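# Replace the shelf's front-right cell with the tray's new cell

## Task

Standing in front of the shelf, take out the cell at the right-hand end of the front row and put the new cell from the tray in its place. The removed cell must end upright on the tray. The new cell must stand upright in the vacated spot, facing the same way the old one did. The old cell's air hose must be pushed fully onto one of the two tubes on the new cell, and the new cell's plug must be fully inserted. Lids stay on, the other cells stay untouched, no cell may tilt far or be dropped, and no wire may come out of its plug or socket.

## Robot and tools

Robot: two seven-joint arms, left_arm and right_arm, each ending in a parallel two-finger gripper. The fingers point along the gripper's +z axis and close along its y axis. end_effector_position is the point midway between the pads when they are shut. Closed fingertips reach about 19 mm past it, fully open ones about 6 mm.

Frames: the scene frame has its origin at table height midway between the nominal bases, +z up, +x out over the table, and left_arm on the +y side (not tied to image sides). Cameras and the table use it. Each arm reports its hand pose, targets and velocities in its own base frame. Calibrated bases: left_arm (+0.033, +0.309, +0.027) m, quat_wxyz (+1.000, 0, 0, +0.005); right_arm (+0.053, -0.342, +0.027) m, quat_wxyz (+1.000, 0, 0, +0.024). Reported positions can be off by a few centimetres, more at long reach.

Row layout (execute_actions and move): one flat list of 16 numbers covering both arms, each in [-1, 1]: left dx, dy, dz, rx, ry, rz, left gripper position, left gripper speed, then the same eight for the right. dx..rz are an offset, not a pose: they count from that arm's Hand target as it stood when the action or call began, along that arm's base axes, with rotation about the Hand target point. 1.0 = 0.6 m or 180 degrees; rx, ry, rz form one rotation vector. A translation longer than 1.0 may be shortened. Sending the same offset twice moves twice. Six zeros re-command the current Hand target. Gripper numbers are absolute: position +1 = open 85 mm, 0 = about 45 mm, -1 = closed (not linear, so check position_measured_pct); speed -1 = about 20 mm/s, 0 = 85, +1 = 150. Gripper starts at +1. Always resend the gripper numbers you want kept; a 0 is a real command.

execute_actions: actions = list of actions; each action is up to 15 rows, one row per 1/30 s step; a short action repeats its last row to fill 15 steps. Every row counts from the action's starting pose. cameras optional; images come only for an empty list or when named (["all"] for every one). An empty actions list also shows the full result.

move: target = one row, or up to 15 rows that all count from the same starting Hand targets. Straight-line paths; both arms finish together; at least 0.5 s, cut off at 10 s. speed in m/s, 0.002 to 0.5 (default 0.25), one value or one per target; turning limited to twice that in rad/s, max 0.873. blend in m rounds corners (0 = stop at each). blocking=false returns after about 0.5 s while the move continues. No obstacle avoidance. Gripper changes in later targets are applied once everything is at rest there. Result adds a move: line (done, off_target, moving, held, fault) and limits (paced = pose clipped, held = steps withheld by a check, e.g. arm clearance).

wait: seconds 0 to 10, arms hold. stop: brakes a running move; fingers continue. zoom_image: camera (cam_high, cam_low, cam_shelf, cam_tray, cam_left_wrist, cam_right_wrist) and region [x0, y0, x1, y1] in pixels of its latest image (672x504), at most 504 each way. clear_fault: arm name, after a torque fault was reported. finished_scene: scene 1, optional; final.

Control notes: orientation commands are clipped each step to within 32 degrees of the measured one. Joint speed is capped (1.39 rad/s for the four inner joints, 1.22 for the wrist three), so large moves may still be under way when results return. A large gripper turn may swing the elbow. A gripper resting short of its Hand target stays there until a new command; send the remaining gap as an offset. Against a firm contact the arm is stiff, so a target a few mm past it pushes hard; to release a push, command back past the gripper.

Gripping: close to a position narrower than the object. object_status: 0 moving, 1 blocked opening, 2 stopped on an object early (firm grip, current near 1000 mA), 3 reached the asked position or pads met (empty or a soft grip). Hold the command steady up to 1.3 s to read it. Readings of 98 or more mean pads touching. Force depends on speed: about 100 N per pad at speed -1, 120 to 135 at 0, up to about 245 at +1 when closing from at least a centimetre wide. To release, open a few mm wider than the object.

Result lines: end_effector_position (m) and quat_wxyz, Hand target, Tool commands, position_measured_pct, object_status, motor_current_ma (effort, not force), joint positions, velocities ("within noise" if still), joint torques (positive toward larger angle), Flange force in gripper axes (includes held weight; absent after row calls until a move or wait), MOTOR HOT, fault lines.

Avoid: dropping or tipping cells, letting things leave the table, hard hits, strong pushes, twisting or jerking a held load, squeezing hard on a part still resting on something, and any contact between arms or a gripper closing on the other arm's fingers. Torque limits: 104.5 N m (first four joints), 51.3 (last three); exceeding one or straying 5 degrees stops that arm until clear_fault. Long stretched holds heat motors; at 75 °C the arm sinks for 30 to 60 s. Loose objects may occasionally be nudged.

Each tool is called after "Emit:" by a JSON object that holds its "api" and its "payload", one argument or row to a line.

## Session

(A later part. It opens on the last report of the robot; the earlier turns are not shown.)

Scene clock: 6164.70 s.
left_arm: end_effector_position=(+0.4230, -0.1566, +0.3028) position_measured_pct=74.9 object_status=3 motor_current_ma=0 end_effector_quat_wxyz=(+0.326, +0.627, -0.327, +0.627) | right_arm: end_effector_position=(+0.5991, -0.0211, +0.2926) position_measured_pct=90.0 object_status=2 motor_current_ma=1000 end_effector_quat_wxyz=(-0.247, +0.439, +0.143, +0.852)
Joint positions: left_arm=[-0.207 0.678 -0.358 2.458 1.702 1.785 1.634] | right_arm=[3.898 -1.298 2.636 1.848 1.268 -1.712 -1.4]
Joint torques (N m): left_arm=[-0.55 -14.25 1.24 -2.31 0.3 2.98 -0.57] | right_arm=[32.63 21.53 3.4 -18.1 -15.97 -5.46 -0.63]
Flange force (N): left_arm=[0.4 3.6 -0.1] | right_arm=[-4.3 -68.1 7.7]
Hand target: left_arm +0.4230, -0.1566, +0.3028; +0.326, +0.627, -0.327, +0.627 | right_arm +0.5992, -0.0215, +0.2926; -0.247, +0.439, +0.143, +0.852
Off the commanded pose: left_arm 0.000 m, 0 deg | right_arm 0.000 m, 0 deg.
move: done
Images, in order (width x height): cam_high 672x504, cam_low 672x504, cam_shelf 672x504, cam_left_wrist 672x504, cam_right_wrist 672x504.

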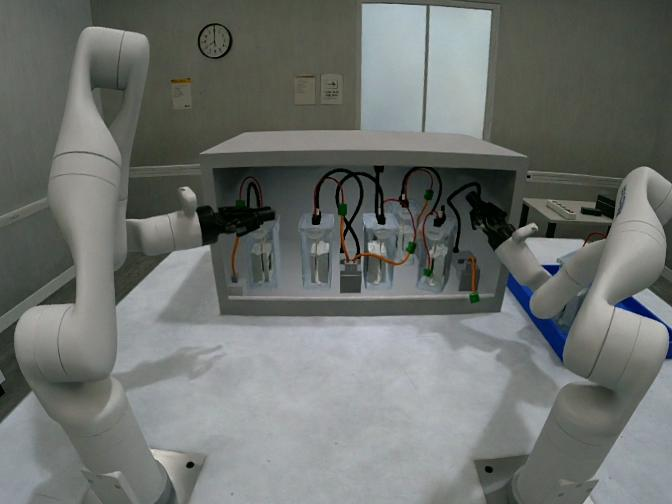

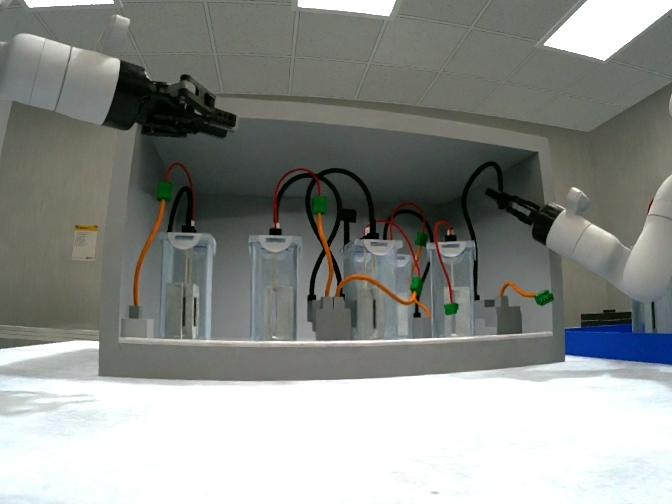

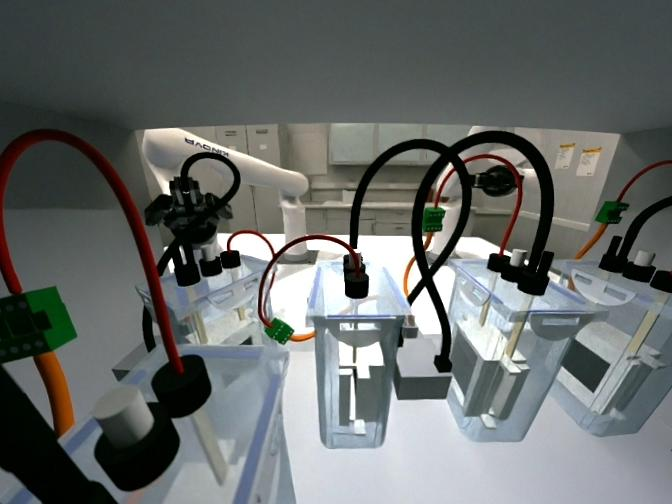

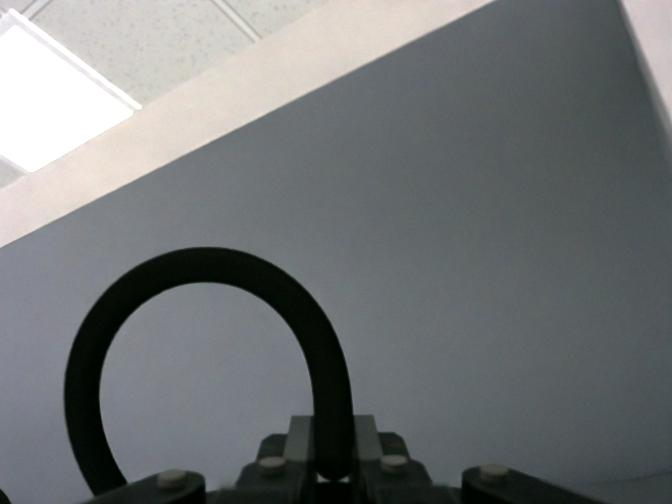

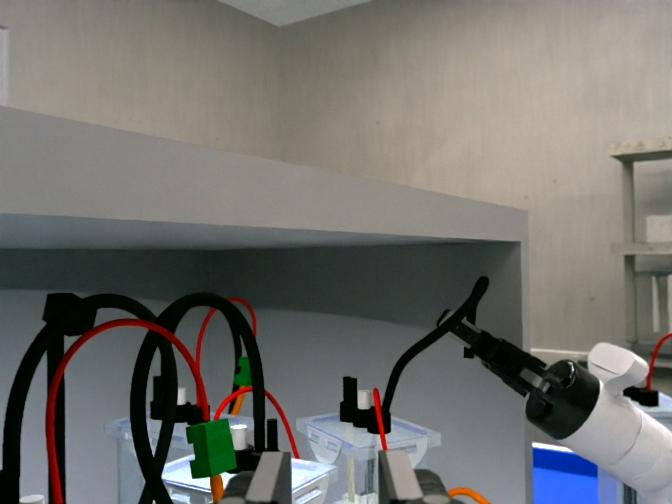

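Emit:
{"api": "move", "payload": {
  "target": [0,0,0,0,0,0,-0.5,-1,-0.02,0.055,0,0,0,0,-0.95,-1],
  "speed": 0.1,
  "cameras": ["cam_high","cam_left_wrist","cam_right_wrist"]
}}

Emit:
{"api": "zoom_image", "payload": {
  "camera": "cam_right_wrist",
  "region": [300, 240, 560, 450]
}}

Scene clock: 6172.80 s.
left_arm: end_effector_position=(+0.4230, -0.1566, +0.3028) position_measured_pct=74.9 object_status=3 motor_current_ma=0 end_effector_quat_wxyz=(+0.326, +0.627, -0.327, +0.627) | right_arm: end_effector_position=(+0.5872, +0.0115, +0.2926) position_measured_pct=90.0 object_status=2 motor_current_ma=1000 end_effector_quat_wxyz=(-0.247, +0.439, +0.143, +0.852)
Joint positions: left_arm=[-0.207 0.678 -0.358 2.458 1.702 1.785 1.634] | right_arm=[3.859 -1.305 2.619 1.923 1.245 -1.727 -1.299]
Joint torques (N m): left_arm=[-0.61 -14.21 1.25 -2.37 0.28 2.97 -0.54] | right_arm=[0.57 20.71 -7 0.71 0.58 -2.14 0.06]
Flange force (N): left_arm=[0.4 3.9 0.0] | right_arm=[-6.1 2.4 -1.4]
Hand target: left_arm +0.4230, -0.1566, +0.3028; +0.326, +0.627, -0.327, +0.627 | right_arm +0.5872, +0.0115, +0.2926; -0.247, +0.439, +0.143, +0.852
Off the commanded pose: left_arm 0.000 m, 0 deg | right_arm 0.000 m, 0 deg.
move: done
Images, in order (width x height): cam_high 672x504, cam_left_wrist 672x504, cam_right_wrist 672x504.

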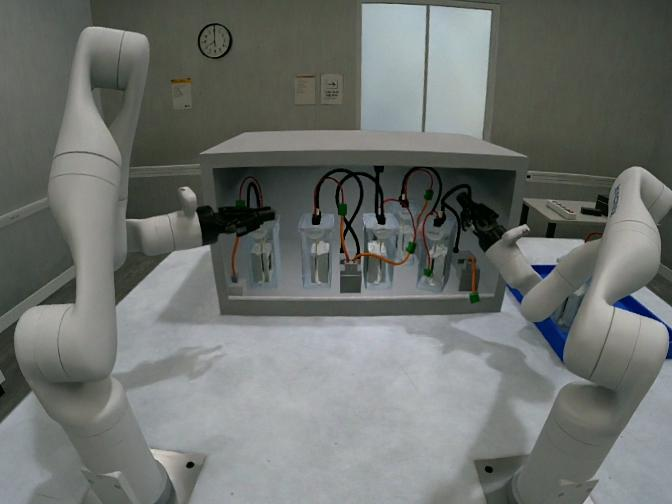

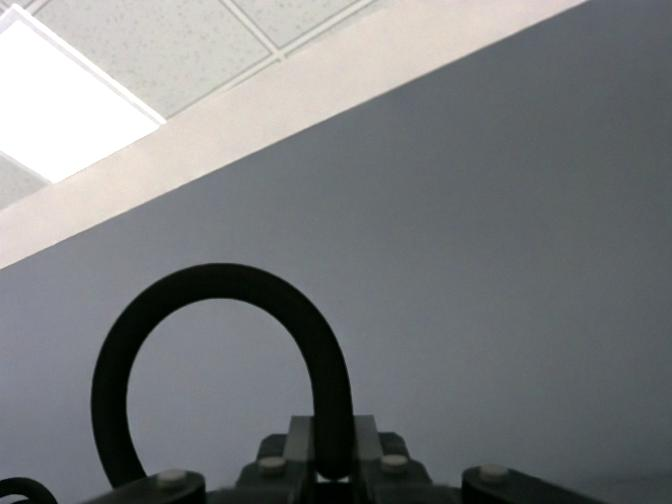

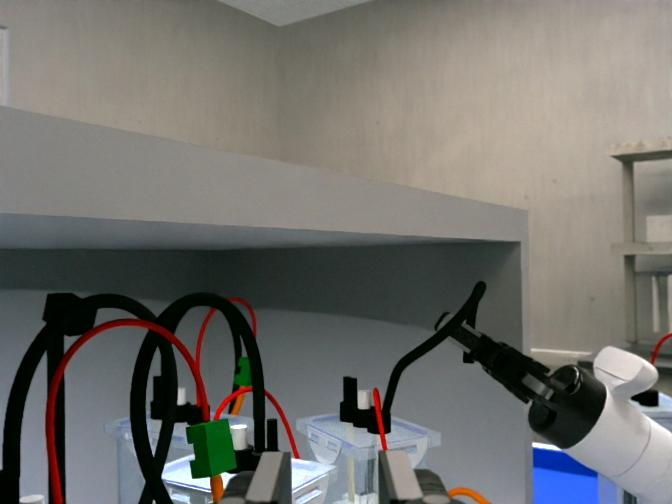

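Scaled by 1.938.

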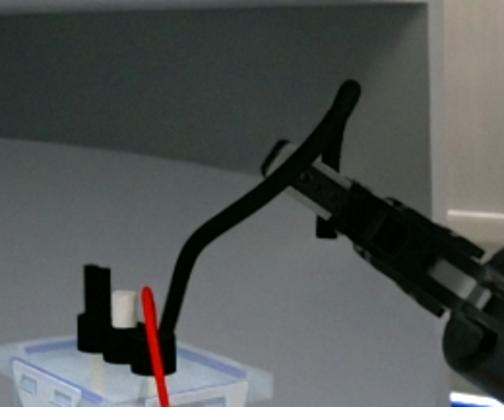

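Emit:
{"api": "move", "payload": {
  "target": [0.13,-0.36,-0.01,0,0,-0.14,-0.2,-0.5,-0.092,0.0126,-0.05,0,0,0,-0.95,-1],
  "speed": 0.1,
  "cameras": ["cam_high","cam_left_wrist","cam_right_wrist"]
}}

Scene clock: 6244.83 s.
left_arm: end_effector_position=(+0.5010, -0.3726, +0.2967) position_measured_pct=60.2 object_status=3 motor_current_ma=0 end_effector_quat_wxyz=(+0.455, +0.541, -0.456, +0.541) | right_arm: end_effector_position=(+0.5320, +0.0190, +0.2626) position_measured_pct=90.0 object_status=2 motor_current_ma=1000 end_effector_quat_wxyz=(-0.247, +0.439, +0.143, +0.852)
Joint positions: left_arm=[0.176 0.813 -0.126 1.841 1.842 1.526 2.068] | right_arm=[3.883 -1.385 2.68 2.042 1.358 -1.811 -1.134]
Joint torques (N m): left_arm=[-0.62 -20.13 2.04 -6.58 1.53 2.62 -0.52] | right_arm=[0.56 19.33 -6.41 2.55 0.95 -2.01 0.05]
Flange force (N): left_arm=[0.6 4.2 -0.9] | right_arm=[-5.7 1.4 -2.2]
Hand target: left_arm +0.5010, -0.3726, +0.2967; +0.455, +0.541, -0.456, +0.541 | right_arm +0.5320, +0.0190, +0.2626; -0.247, +0.439, +0.143, +0.852
Off the commanded pose: left_arm 0.000 m, 0 deg | right_arm 0.000 m, 0 deg.
move: done
Images, in order (width x height): cam_high 672x504, cam_left_wrist 672x504, cam_right_wrist 672x504.

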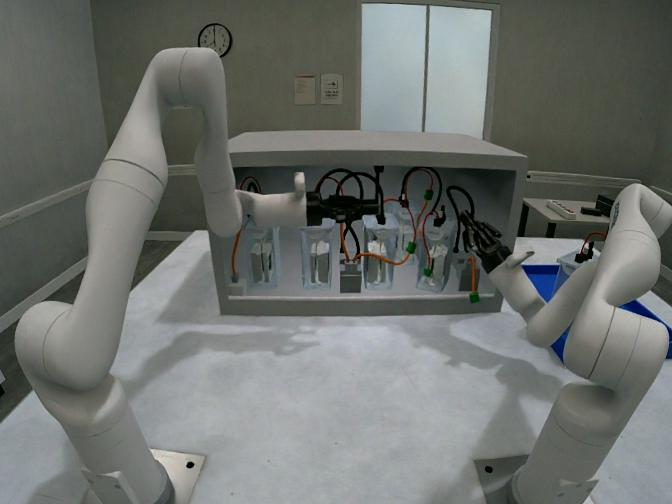

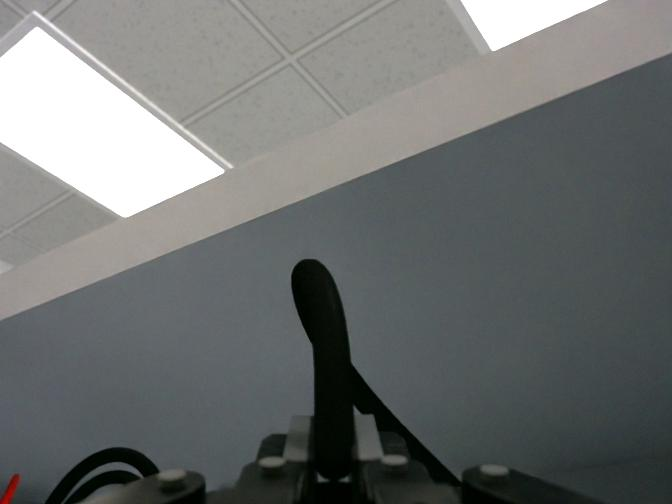

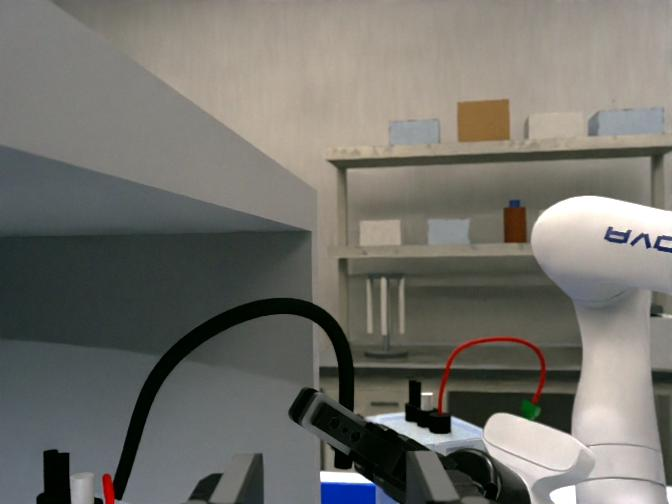

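Emit:
{"api": "move", "payload": {
  "target": [0.037,-0.297,-0.03,0,0,0,-0.2,-0.5,0,0,0,0,0,0,-0.95,-1],
  "speed": 0.1,
  "cameras": ["cam_right_wrist"]
}}

Scene clock: 6263.70 s.
left_arm: end_effector_position=(+0.5232, -0.5508, +0.2788) position_measured_pct=60.2 object_status=3 motor_current_ma=0 end_effector_quat_wxyz=(+0.455, +0.541, -0.456, +0.541) | right_arm: end_effector_position=(+0.5320, +0.0190, +0.2626) position_measured_pct=90.0 object_status=2 motor_current_ma=1000 end_effector_quat_wxyz=(-0.247, +0.439, +0.143, +0.852)
Joint positions: left_arm=[0.443 0.946 -0.017 1.555 2.081 1.233 2.127] | right_arm=[3.883 -1.385 2.68 2.042 1.358 -1.811 -1.134]
Joint torques (N m): left_arm=[-0.81 -23.6 2.65 -8.72 1.61 2.48 -0.59] | right_arm=[0.54 19.31 -6.45 2.58 0.95 -1.99 0.07]
Flange force (N): left_arm=[0.9 4.2 -2.7] | right_arm=[-5.7 1.6 -2.2]
Hand target: left_arm +0.5232, -0.5508, +0.2788; +0.455, +0.541, -0.456, +0.541 | right_arm +0.5320, +0.0190, +0.2626; -0.247, +0.439, +0.143, +0.852
Off the commanded pose: left_arm 0.000 m, 0 deg | right_arm 0.000 m, 0 deg.
move: done
Images, in order (width x height): cam_right_wrist 672x504.

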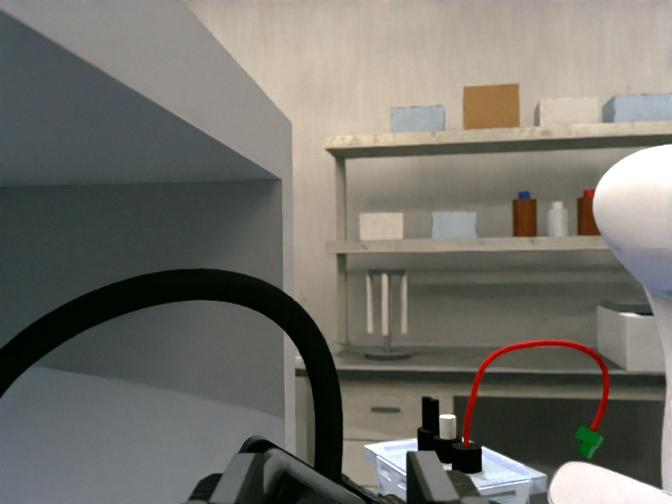

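Emit:
{"api": "move", "payload": {
  "target": [
    [0,0,0.026,0,0,0,-0.2,-0.5,0,0,0,0,0,0,-0.95,-1],
    [0.017,-0.0818,0.026,0,0,0,-0.2,-0.5,0,0,0,0,0,0,-0.95,-1]
  ],
  "speed": 0.05,
  "cameras": ["cam_right_wrist","cam_left_wrist"]
}}

Scene clock: 6279.93 s.
left_arm: end_effector_position=(+0.5334, -0.5999, +0.2943) position_measured_pct=60.2 object_status=3 motor_current_ma=0 end_effector_quat_wxyz=(+0.455, +0.541, -0.456, +0.541) | right_arm: end_effector_position=(+0.5320, +0.0190, +0.2626) position_measured_pct=90.0 object_status=2 motor_current_ma=1000 end_effector_quat_wxyz=(-0.247, +0.439, +0.143, +0.852)
Joint positions: left_arm=[0.505 0.968 0 1.418 2.098 1.127 2.204] | right_arm=[3.883 -1.385 2.68 2.042 1.358 -1.811 -1.134]
Joint torques (N m): left_arm=[-0.67 -24.74 2.82 -9.71 1.7 2.45 -0.6] | right_arm=[0.5 19.27 -6.42 2.52 0.93 -1.99 0.05]
Flange force (N): left_arm=[1.0 4.2 -3.4] | right_arm=[-5.4 1.4 -2.3]
Hand target: left_arm +0.5334, -0.5999, +0.2943; +0.455, +0.541, -0.456, +0.541 | right_arm +0.5320, +0.0190, +0.2626; -0.247, +0.439, +0.143, +0.852
Off the commanded pose: left_arm 0.000 m, 0 deg | right_arm 0.000 m, 0 deg.
move: done
Images, in order (width x height): cam_left_wrist 672x504, cam_right_wrist 672x504.

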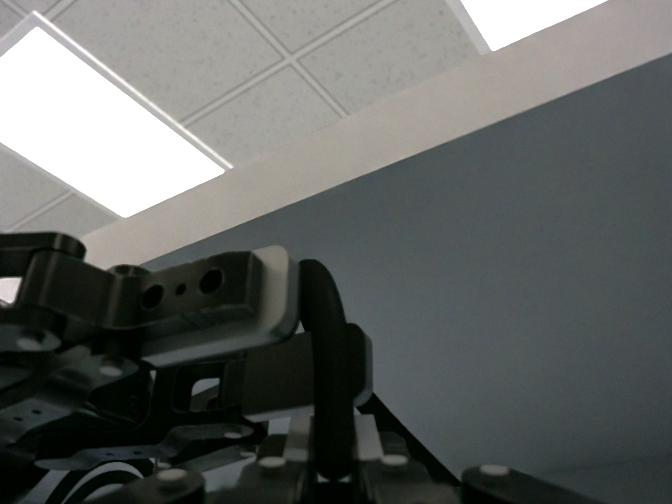

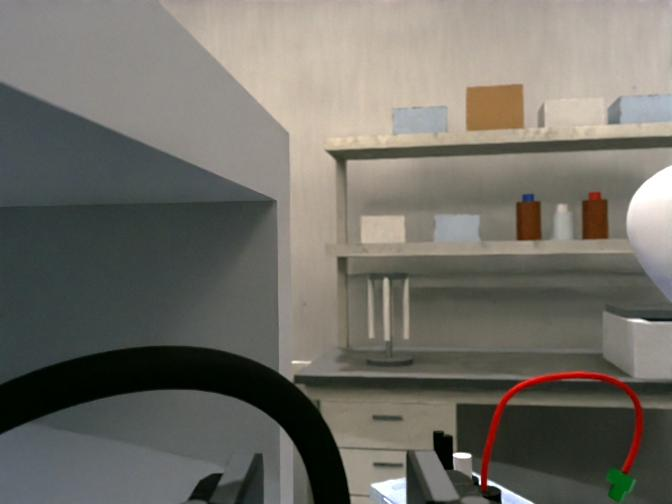

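Emit:
{"api": "move", "payload": {
  "target": [0,0,0,0,0,0,-0.95,-1,0,0,0,0,0,0,-0.95,-1],
  "cameras": ["cam_right_wrist","cam_left_wrist"]
}}

Emit:
{"api": "wait", "payload": {
  "seconds": 1.2
}}

Scene clock: 6290.27 s.
left_arm: end_effector_position=(+0.5334, -0.5999, +0.2944) position_measured_pct=92.6 object_status=0 motor_current_ma=1000 end_effector_quat_wxyz=(+0.455, +0.541, -0.456, +0.541) | right_arm: end_effector_position=(+0.5320, +0.0190, +0.2626) position_measured_pct=90.0 object_status=2 motor_current_ma=1000 end_effector_quat_wxyz=(-0.247, +0.439, +0.143, +0.852)
Joint positions: left_arm=[0.505 0.968 0 1.418 2.098 1.127 2.204] | right_arm=[3.883 -1.385 2.68 2.042 1.358 -1.811 -1.134]
Joint torques (N m): left_arm=[-0.75 -24.36 2.61 -9.83 1.71 2.15 -0.6] | right_arm=[0.29 19.48 -6.63 2.7 1.19 -2.05 0.07]
Flange force (N): left_arm=[1.4 5.2 -4.5] | right_arm=[-6.1 2.1 -2.4]
Hand target: left_arm +0.5334, -0.5999, +0.2944; +0.455, +0.541, -0.456, +0.541 | right_arm +0.5320, +0.0190, +0.2626; -0.247, +0.439, +0.143, +0.852
Off the commanded pose: left_arm 0.000 m, 0 deg | right_arm 0.000 m, 0 deg.
move: done
Images, in order (width x height): cam_left_wrist 672x504, cam_right_wrist 672x504.

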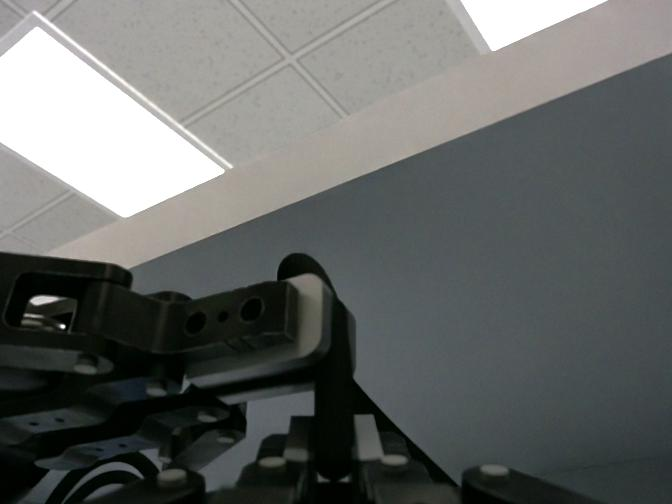

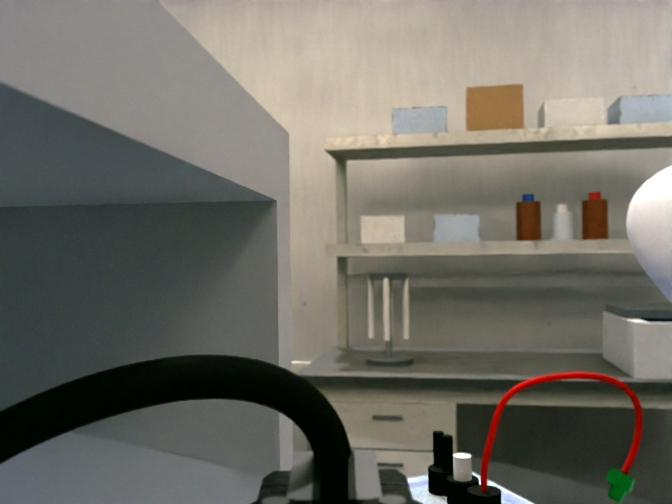

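Scene clock: 6291.47 s.
left_arm: end_effector_position=(+0.5334, -0.5999, +0.2944) position_measured_pct=92.6 object_status=2 motor_current_ma=1000 end_effector_quat_wxyz=(+0.455, +0.541, -0.456, +0.541) | right_arm: end_effector_position=(+0.5320, +0.0190, +0.2626) position_measured_pct=90.0 object_status=2 motor_current_ma=1000 end_effector_quat_wxyz=(-0.247, +0.439, +0.143, +0.852)
Joint positions: left_arm=[0.505 0.968 0 1.418 2.098 1.127 2.204] | right_arm=[3.883 -1.385 2.68 2.042 1.358 -1.811 -1.134]
Joint torques (N m): left_arm=[-0.72 -24.38 2.6 -9.68 1.7 2.22 -0.6] | right_arm=[0.35 19.51 -6.64 2.77 1.14 -2.09 0.06]
Flange force (N): left_arm=[1.4 4.7 -4.0] | right_arm=[-6.4 2.1 -2.4]
Hand target: left_arm +0.5334, -0.5999, +0.2944; +0.455, +0.541, -0.456, +0.541 | right_arm +0.5320, +0.0190, +0.2626; -0.247, +0.439, +0.143, +0.852
Tool commands: left_gripper/position=-0.95 left_gripper/speed=-1.0 right_gripper/position=-0.95 right_gripper/speed=-1.0
Off the commanded pose: left_arm 0.000 m, 0 deg | right_arm 0.000 m, 0 deg.
wait: 1.20 s; at rest by 0.17 s

Emit:
{"api": "move", "payload": {
  "target": [
    [0,0,0,0,0,0,-0.95,-1,0,0,0,0,0,0,-0.3,-1],
    [0,0,0,0,0,0,-0.95,-1,-0.09,-0.0617,-0.0765,0,0,0,-0.3,-1],
    [0,0,0,0,0,0,-0.95,-1,-0.1365,-0.0928,0.0107,-0.1098,0.1604,0,-0.3,-1]
  ],
  "speed": 0.08,
  "cameras": ["cam_right_wrist","cam_left_wrist","cam_high"]
}}

Scene clock: 6322.90 s.
left_arm: end_effector_position=(+0.5334, -0.5999, +0.2944) position_measured_pct=92.6 object_status=2 motor_current_ma=1000 end_effector_quat_wxyz=(+0.455, +0.541, -0.456, +0.541) | right_arm: end_effector_position=(+0.4500, -0.0366, +0.2690) position_measured_pct=64.9 object_status=3 motor_current_ma=0 end_effector_quat_wxyz=(-0.197, +0.672, +0.220, +0.679)
Joint positions: left_arm=[0.505 0.968 0 1.418 2.098 1.127 2.204] | right_arm=[4.035 -0.782 3.056 2.395 1.428 -1.516 -1.495]
Joint torques (N m): left_arm=[-0.6 -24.89 2.8 -9.89 1.78 2.52 -0.56] | right_arm=[0.65 15.39 -2.98 0.97 0.07 -2.69 0.07]
Flange force (N): left_arm=[0.7 4.5 -3.8] | right_arm=[-3.7 3.2 0.5]
Hand target: left_arm +0.5334, -0.5999, +0.2944; +0.455, +0.541, -0.456, +0.541 | right_arm +0.4501, -0.0366, +0.2690; -0.197, +0.672, +0.220, +0.679
Off the commanded pose: left_arm 0.000 m, 0 deg | right_arm 0.000 m, 0 deg.
move: done
Images, in order (width x height): cam_high 672x504, cam_left_wrist 672x504, cam_right_wrist 672x504.

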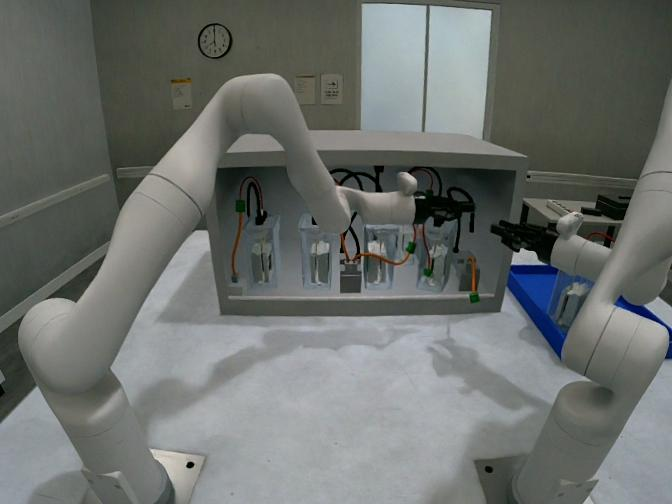

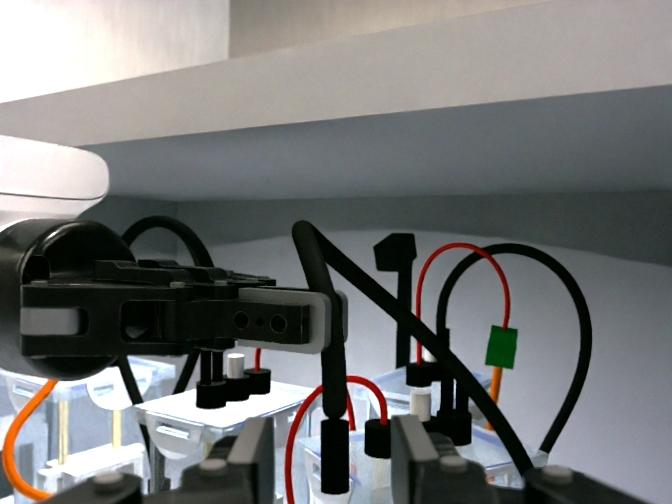

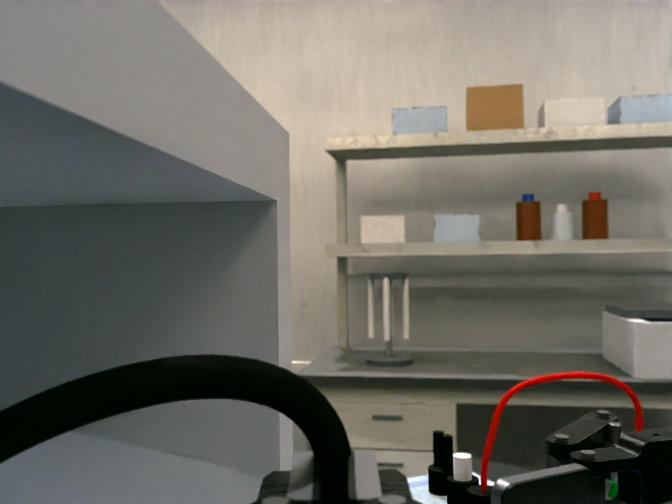

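Emit:
{"api": "move", "payload": {
  "target": [
    [0,0,0,0,0,0,-0.95,-1,0,0,-0.0075,0,0,0,-0.3,-1],
    [0,0,0,0,0,0,-0.95,-1,0.109,0.0746,-0.0075,0,0,0,-0.3,-1]
  ],
  "speed": 0.04,
  "cameras": ["cam_right_wrist","cam_left_wrist"]
}}

Scene clock: 6347.63 s.
left_arm: end_effector_position=(+0.5334, -0.5999, +0.2944) position_measured_pct=92.6 object_status=2 motor_current_ma=1000 end_effector_quat_wxyz=(+0.455, +0.541, -0.456, +0.541) | right_arm: end_effector_position=(+0.5155, +0.0081, +0.2645) position_measured_pct=64.9 object_status=3 motor_current_ma=0 end_effector_quat_wxyz=(-0.197, +0.672, +0.220, +0.679)
Joint positions: left_arm=[0.505 0.968 0 1.418 2.098 1.127 2.204] | right_arm=[3.848 -0.801 2.959 2.329 1.177 -1.443 -1.505]
Joint torques (N m): left_arm=[-0.48 -24.98 2.83 -9.83 1.75 2.46 -0.51] | right_arm=[0.56 16.72 -3.45 -0.27 0.02 -2.7 0.05]
Flange force (N): left_arm=[0.4 4.2 -3.8] | right_arm=[-4.3 2.8 1.1]
Hand target: left_arm +0.5334, -0.5999, +0.2944; +0.455, +0.541, -0.456, +0.541 | right_arm +0.5155, +0.0081, +0.2645; -0.197, +0.672, +0.220, +0.679
Off the commanded pose: left_arm 0.000 m, 0 deg | right_arm 0.000 m, 0 deg.
move: done
Images, in order (width x height): cam_left_wrist 672x504, cam_right_wrist 672x504.

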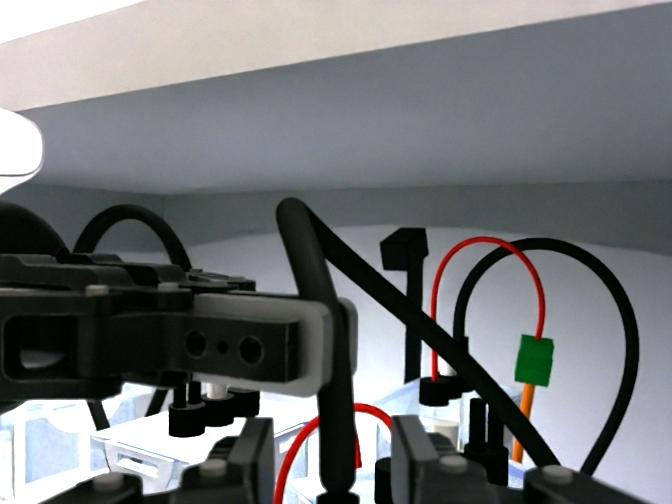

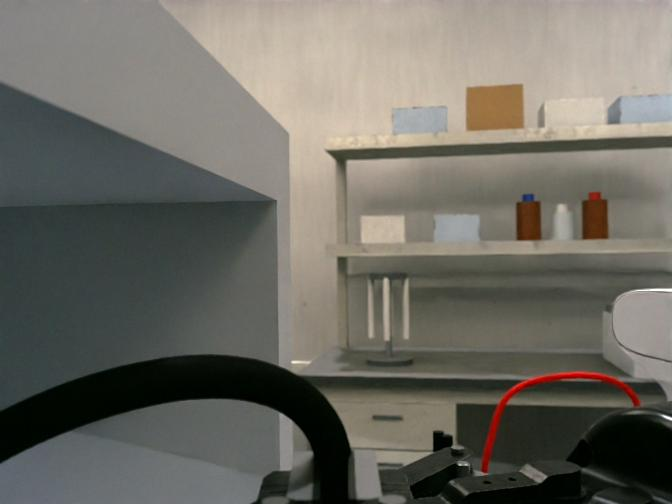

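Emit:
{"api": "move", "payload": {
  "target": [0,0,0,0,0,0,-0.95,-1,0,0,0,0,0,0,-0.95,-1],
  "cameras": ["cam_right_wrist","cam_left_wrist"]
}}

Emit:
{"api": "wait", "payload": {
  "seconds": 1.2
}}

Scene clock: 6359.47 s.
left_arm: end_effector_position=(+0.5334, -0.5999, +0.2944) position_measured_pct=92.6 object_status=2 motor_current_ma=1000 end_effector_quat_wxyz=(+0.455, +0.541, -0.456, +0.541) | right_arm: end_effector_position=(+0.5155, +0.0081, +0.2645) position_measured_pct=91.3 object_status=0 motor_current_ma=1000 end_effector_quat_wxyz=(-0.197, +0.672, +0.220, +0.679)
Joint positions: left_arm=[0.505 0.968 0 1.418 2.098 1.127 2.204] | right_arm=[3.848 -0.801 2.959 2.329 1.177 -1.443 -1.505]
Joint torques (N m): left_arm=[-0.46 -24.43 2.8 -10.02 1.88 2.21 -0.59] | right_arm=[-0.32 16.97 -4.27 0.39 0.75 -2.85 0.1]
Flange force (N): left_arm=[1.4 5.2 -5.4] | right_arm=[-5.0 5.0 1.4]
Hand target: left_arm +0.5334, -0.5999, +0.2944; +0.455, +0.541, -0.456, +0.541 | right_arm +0.5155, +0.0081, +0.2645; -0.197, +0.672, +0.220, +0.679
Off the commanded pose: left_arm 0.000 m, 0 deg | right_arm 0.000 m, 0 deg.
move: done
Images, in order (width x height): cam_left_wrist 672x504, cam_right_wrist 672x504.

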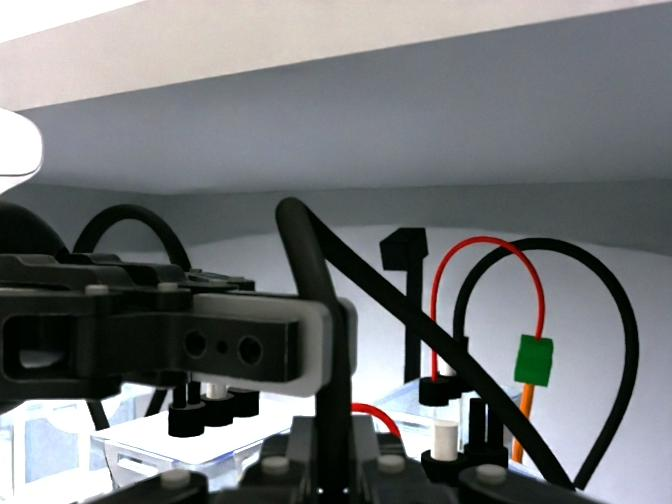

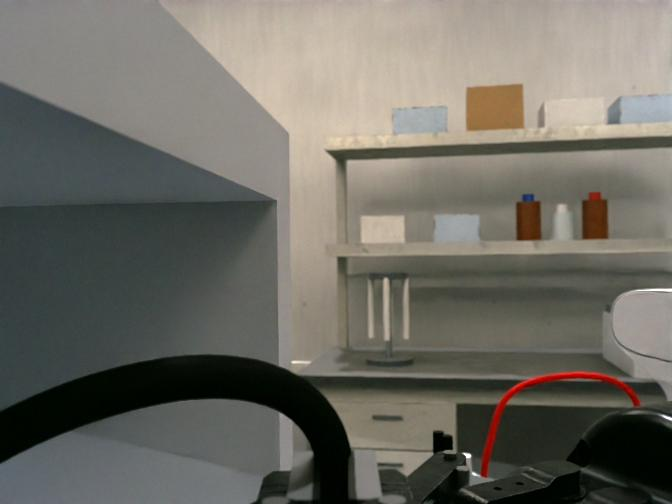

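Scene clock: 6360.67 s.
left_arm: end_effector_position=(+0.5334, -0.5999, +0.2944) position_measured_pct=92.6 object_status=2 motor_current_ma=1000 end_effector_quat_wxyz=(+0.455, +0.541, -0.456, +0.541) | right_arm: end_effector_position=(+0.5155, +0.0081, +0.2645) position_measured_pct=91.3 object_status=2 motor_current_ma=1000 end_effector_quat_wxyz=(-0.197, +0.672, +0.220, +0.679)
Joint positions: left_arm=[0.505 0.968 0 1.418 2.098 1.127 2.204] | right_arm=[3.848 -0.801 2.959 2.329 1.177 -1.443 -1.505]
Joint torques (N m): left_arm=[-0.43 -24.34 2.85 -10.06 1.83 2.2 -0.58] | right_arm=[-0.31 16.98 -4.28 0.4 0.75 -2.85 0.08]
Flange force (N): left_arm=[1.5 5.5 -5.7] | right_arm=[-5.1 5.0 1.4]
Hand target: left_arm +0.5334, -0.5999, +0.2944; +0.455, +0.541, -0.456, +0.541 | right_arm +0.5155, +0.0081, +0.2645; -0.197, +0.672, +0.220, +0.679
Tool commands: left_gripper/position=-0.95 left_gripper/speed=-1.0 right_gripper/position=-0.95 right_gripper/speed=-1.0
Off the commanded pose: left_arm 0.000 m, 0 deg | right_arm 0.000 m, 0 deg.
wait: 1.20 s; at rest by 0.17 s

Emit:
{"api": "move", "payload": {
  "target": [
    [0,0,0,0,0,0,-0.4,-1,0,0,0,0,0,0,-0.95,-1],
    [-0.03,0.165,0,0,0,0,-0.4,-1,0,0,0,0,0,0,-0.95,-1],
    [-0.07,0.5,0.02,0,0,0.12,-0.4,-1,0,0,0,0,0,0,-0.95,-1]
  ],
  "speed": [0.05,0.06,0.15],
  "cameras": ["cam_right_wrist","cam_left_wrist","cam_high","cam_shelf"]
}}

Scene clock: 6379.57 s.
left_arm: end_effector_position=(+0.4914, -0.2999, +0.3063) position_measured_pct=69.7 object_status=3 motor_current_ma=0 end_effector_quat_wxyz=(+0.346, +0.617, -0.347, +0.616) | right_arm: end_effector_position=(+0.5155, +0.0081, +0.2645) position_measured_pct=91.3 object_status=2 motor_current_ma=1000 end_effector_quat_wxyz=(-0.197, +0.672, +0.220, +0.679)
Joint positions: left_arm=[0.15 0.677 -0.162 2.247 2.148 1.532 1.813] | right_arm=[3.848 -0.801 2.959 2.329 1.177 -1.443 -1.505]
Joint torques (N m): left_arm=[-0.63 -16.86 1.64 -5.19 0.9 2.84 -0.55] | right_arm=[0.53 16.83 -3.55 -0.24 0.14 -2.8 0.08]
Flange force (N): left_arm=[0.1 3.1 -2.5] | right_arm=[-4.5 3.0 1.5]
Hand target: left_arm +0.4914, -0.2999, +0.3063; +0.346, +0.617, -0.347, +0.616 | right_arm +0.5155, +0.0081, +0.2645; -0.197, +0.672, +0.220, +0.679
Off the commanded pose: left_arm 0.000 m, 0 deg | right_arm 0.000 m, 0 deg.
move: done
Images, in order (width x height): cam_high 672x504, cam_shelf 672x504, cam_left_wrist 672x504, cam_right_wrist 672x504.

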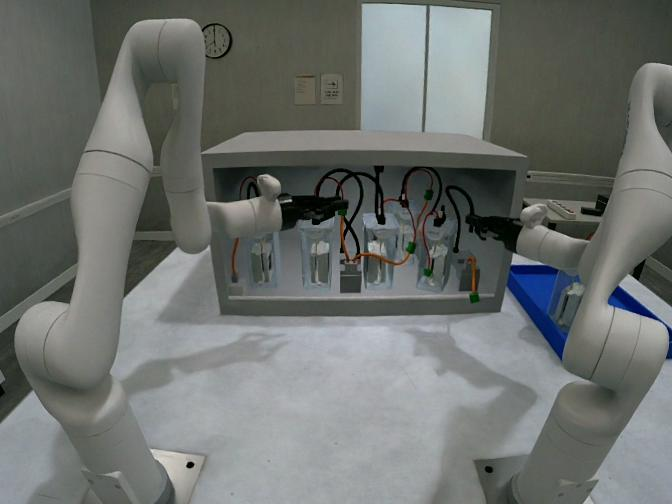

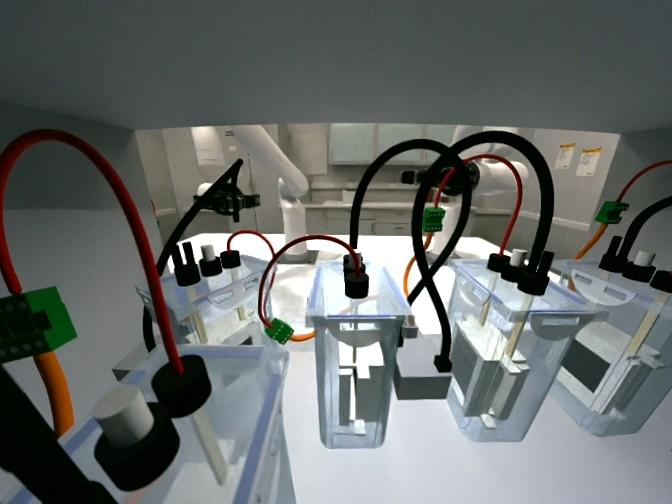

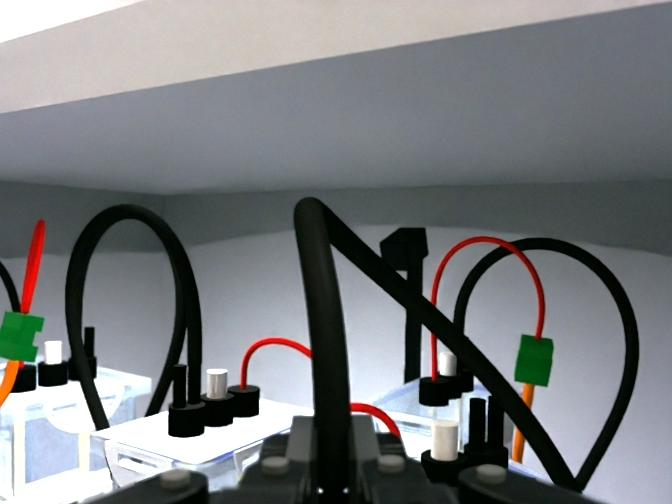

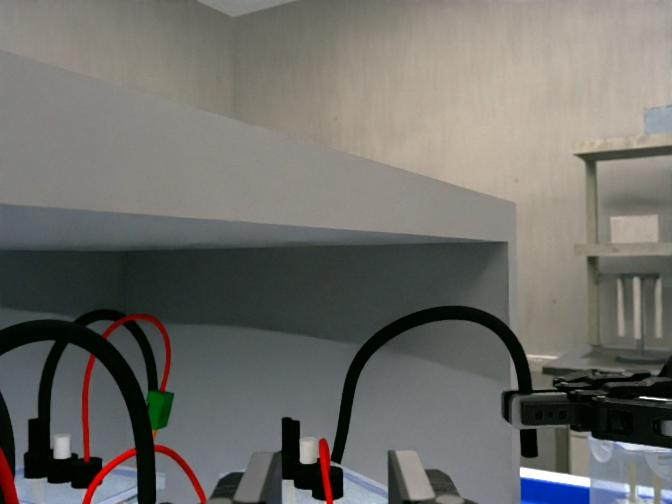

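Emit:
{"api": "move", "payload": {
  "target": [
    [0,0,0,0,0,0,-0.4,-1,0.02,0,0.0425,0,0,-0.039,-0.95,-1],
    [0,0,0,0,0,0,-0.4,-1,0.1525,-0.0257,0.0425,0,0,-0.039,-0.95,-1]
  ],
  "speed": 0.08,
  "cameras": ["cam_right_wrist","cam_left_wrist","cam_high","cam_shelf"]
}}

Emit:
{"api": "zoom_image", "payload": {
  "camera": "cam_right_wrist",
  "region": [230, 280, 560, 504]
}}

Emit:
{"api": "zoom_image", "payload": {
  "camera": "cam_shelf",
  "region": [90, 120, 310, 340]
}}

Scene clock: 6402.43 s.
left_arm: end_effector_position=(+0.4914, -0.2999, +0.3064) position_measured_pct=69.7 object_status=3 motor_current_ma=0 end_effector_quat_wxyz=(+0.346, +0.617, -0.347, +0.616) | right_arm: end_effector_position=(+0.6070, -0.0073, +0.2900) position_measured_pct=91.3 object_status=2 motor_current_ma=1000 end_effector_quat_wxyz=(-0.155, +0.684, +0.178, +0.690)
Joint positions: left_arm=[0.15 0.677 -0.162 2.247 2.148 1.532 1.813] | right_arm=[3.736 -0.75 2.905 2.155 0.93 -1.292 -1.637]
Joint torques (N m): left_arm=[-0.68 -16.94 1.49 -5.31 0.84 2.93 -0.56] | right_arm=[0.54 18.75 -3.62 -2.98 -0.38 -2.76 0.01]
Flange force (N): left_arm=[0.0 3.5 -2.2] | right_arm=[-4.1 3.1 2.7]
Hand target: left_arm +0.4914, -0.2999, +0.3064; +0.346, +0.617, -0.347, +0.616 | right_arm +0.6070, -0.0073, +0.2900; -0.155, +0.684, +0.179, +0.690
Off the commanded pose: left_arm 0.000 m, 0 deg | right_arm 0.000 m, 0 deg.
move: done
Images, in order (width x height): cam_high 672x504, cam_shelf 672x504, cam_left_wrist 672x504, cam_right_wrist 672x504.

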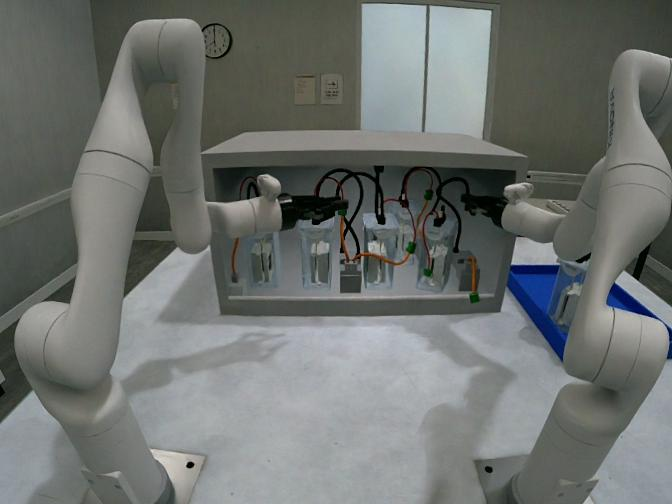

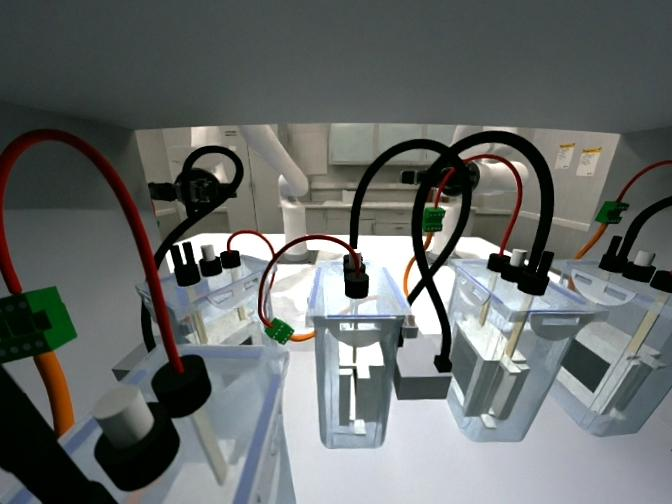

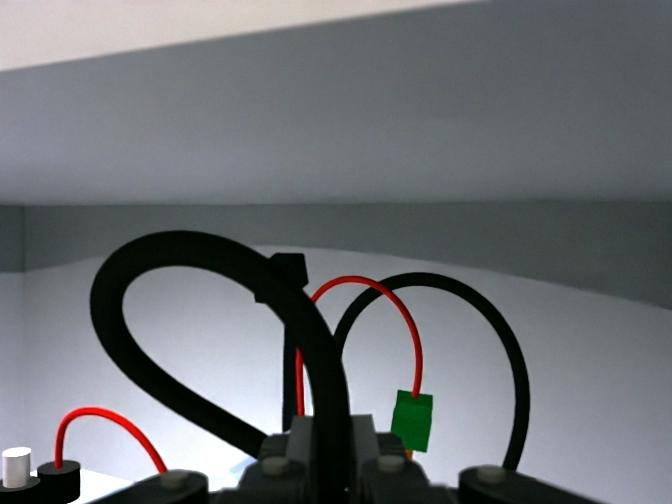

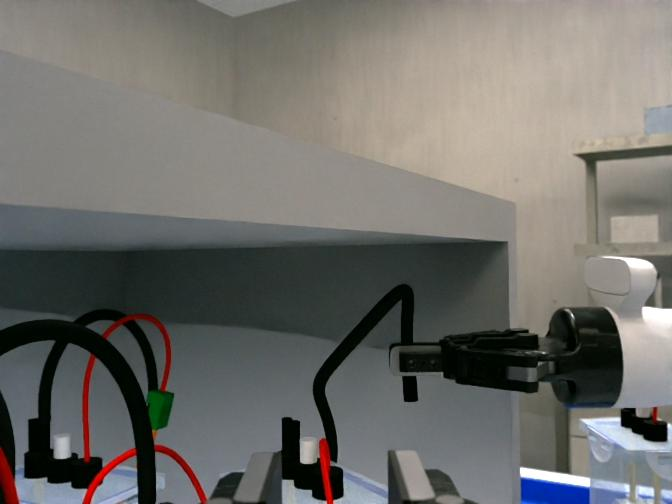

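Scaled by 1.527.

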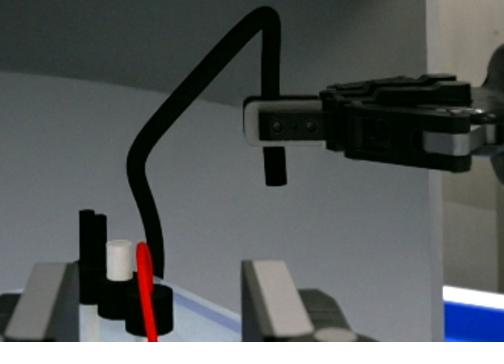

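Scaled by 2.291 from the camera's 672x504 image, which has a finer 960x720 frame.

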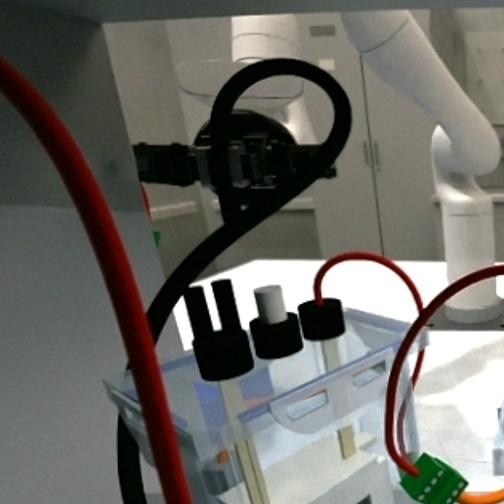

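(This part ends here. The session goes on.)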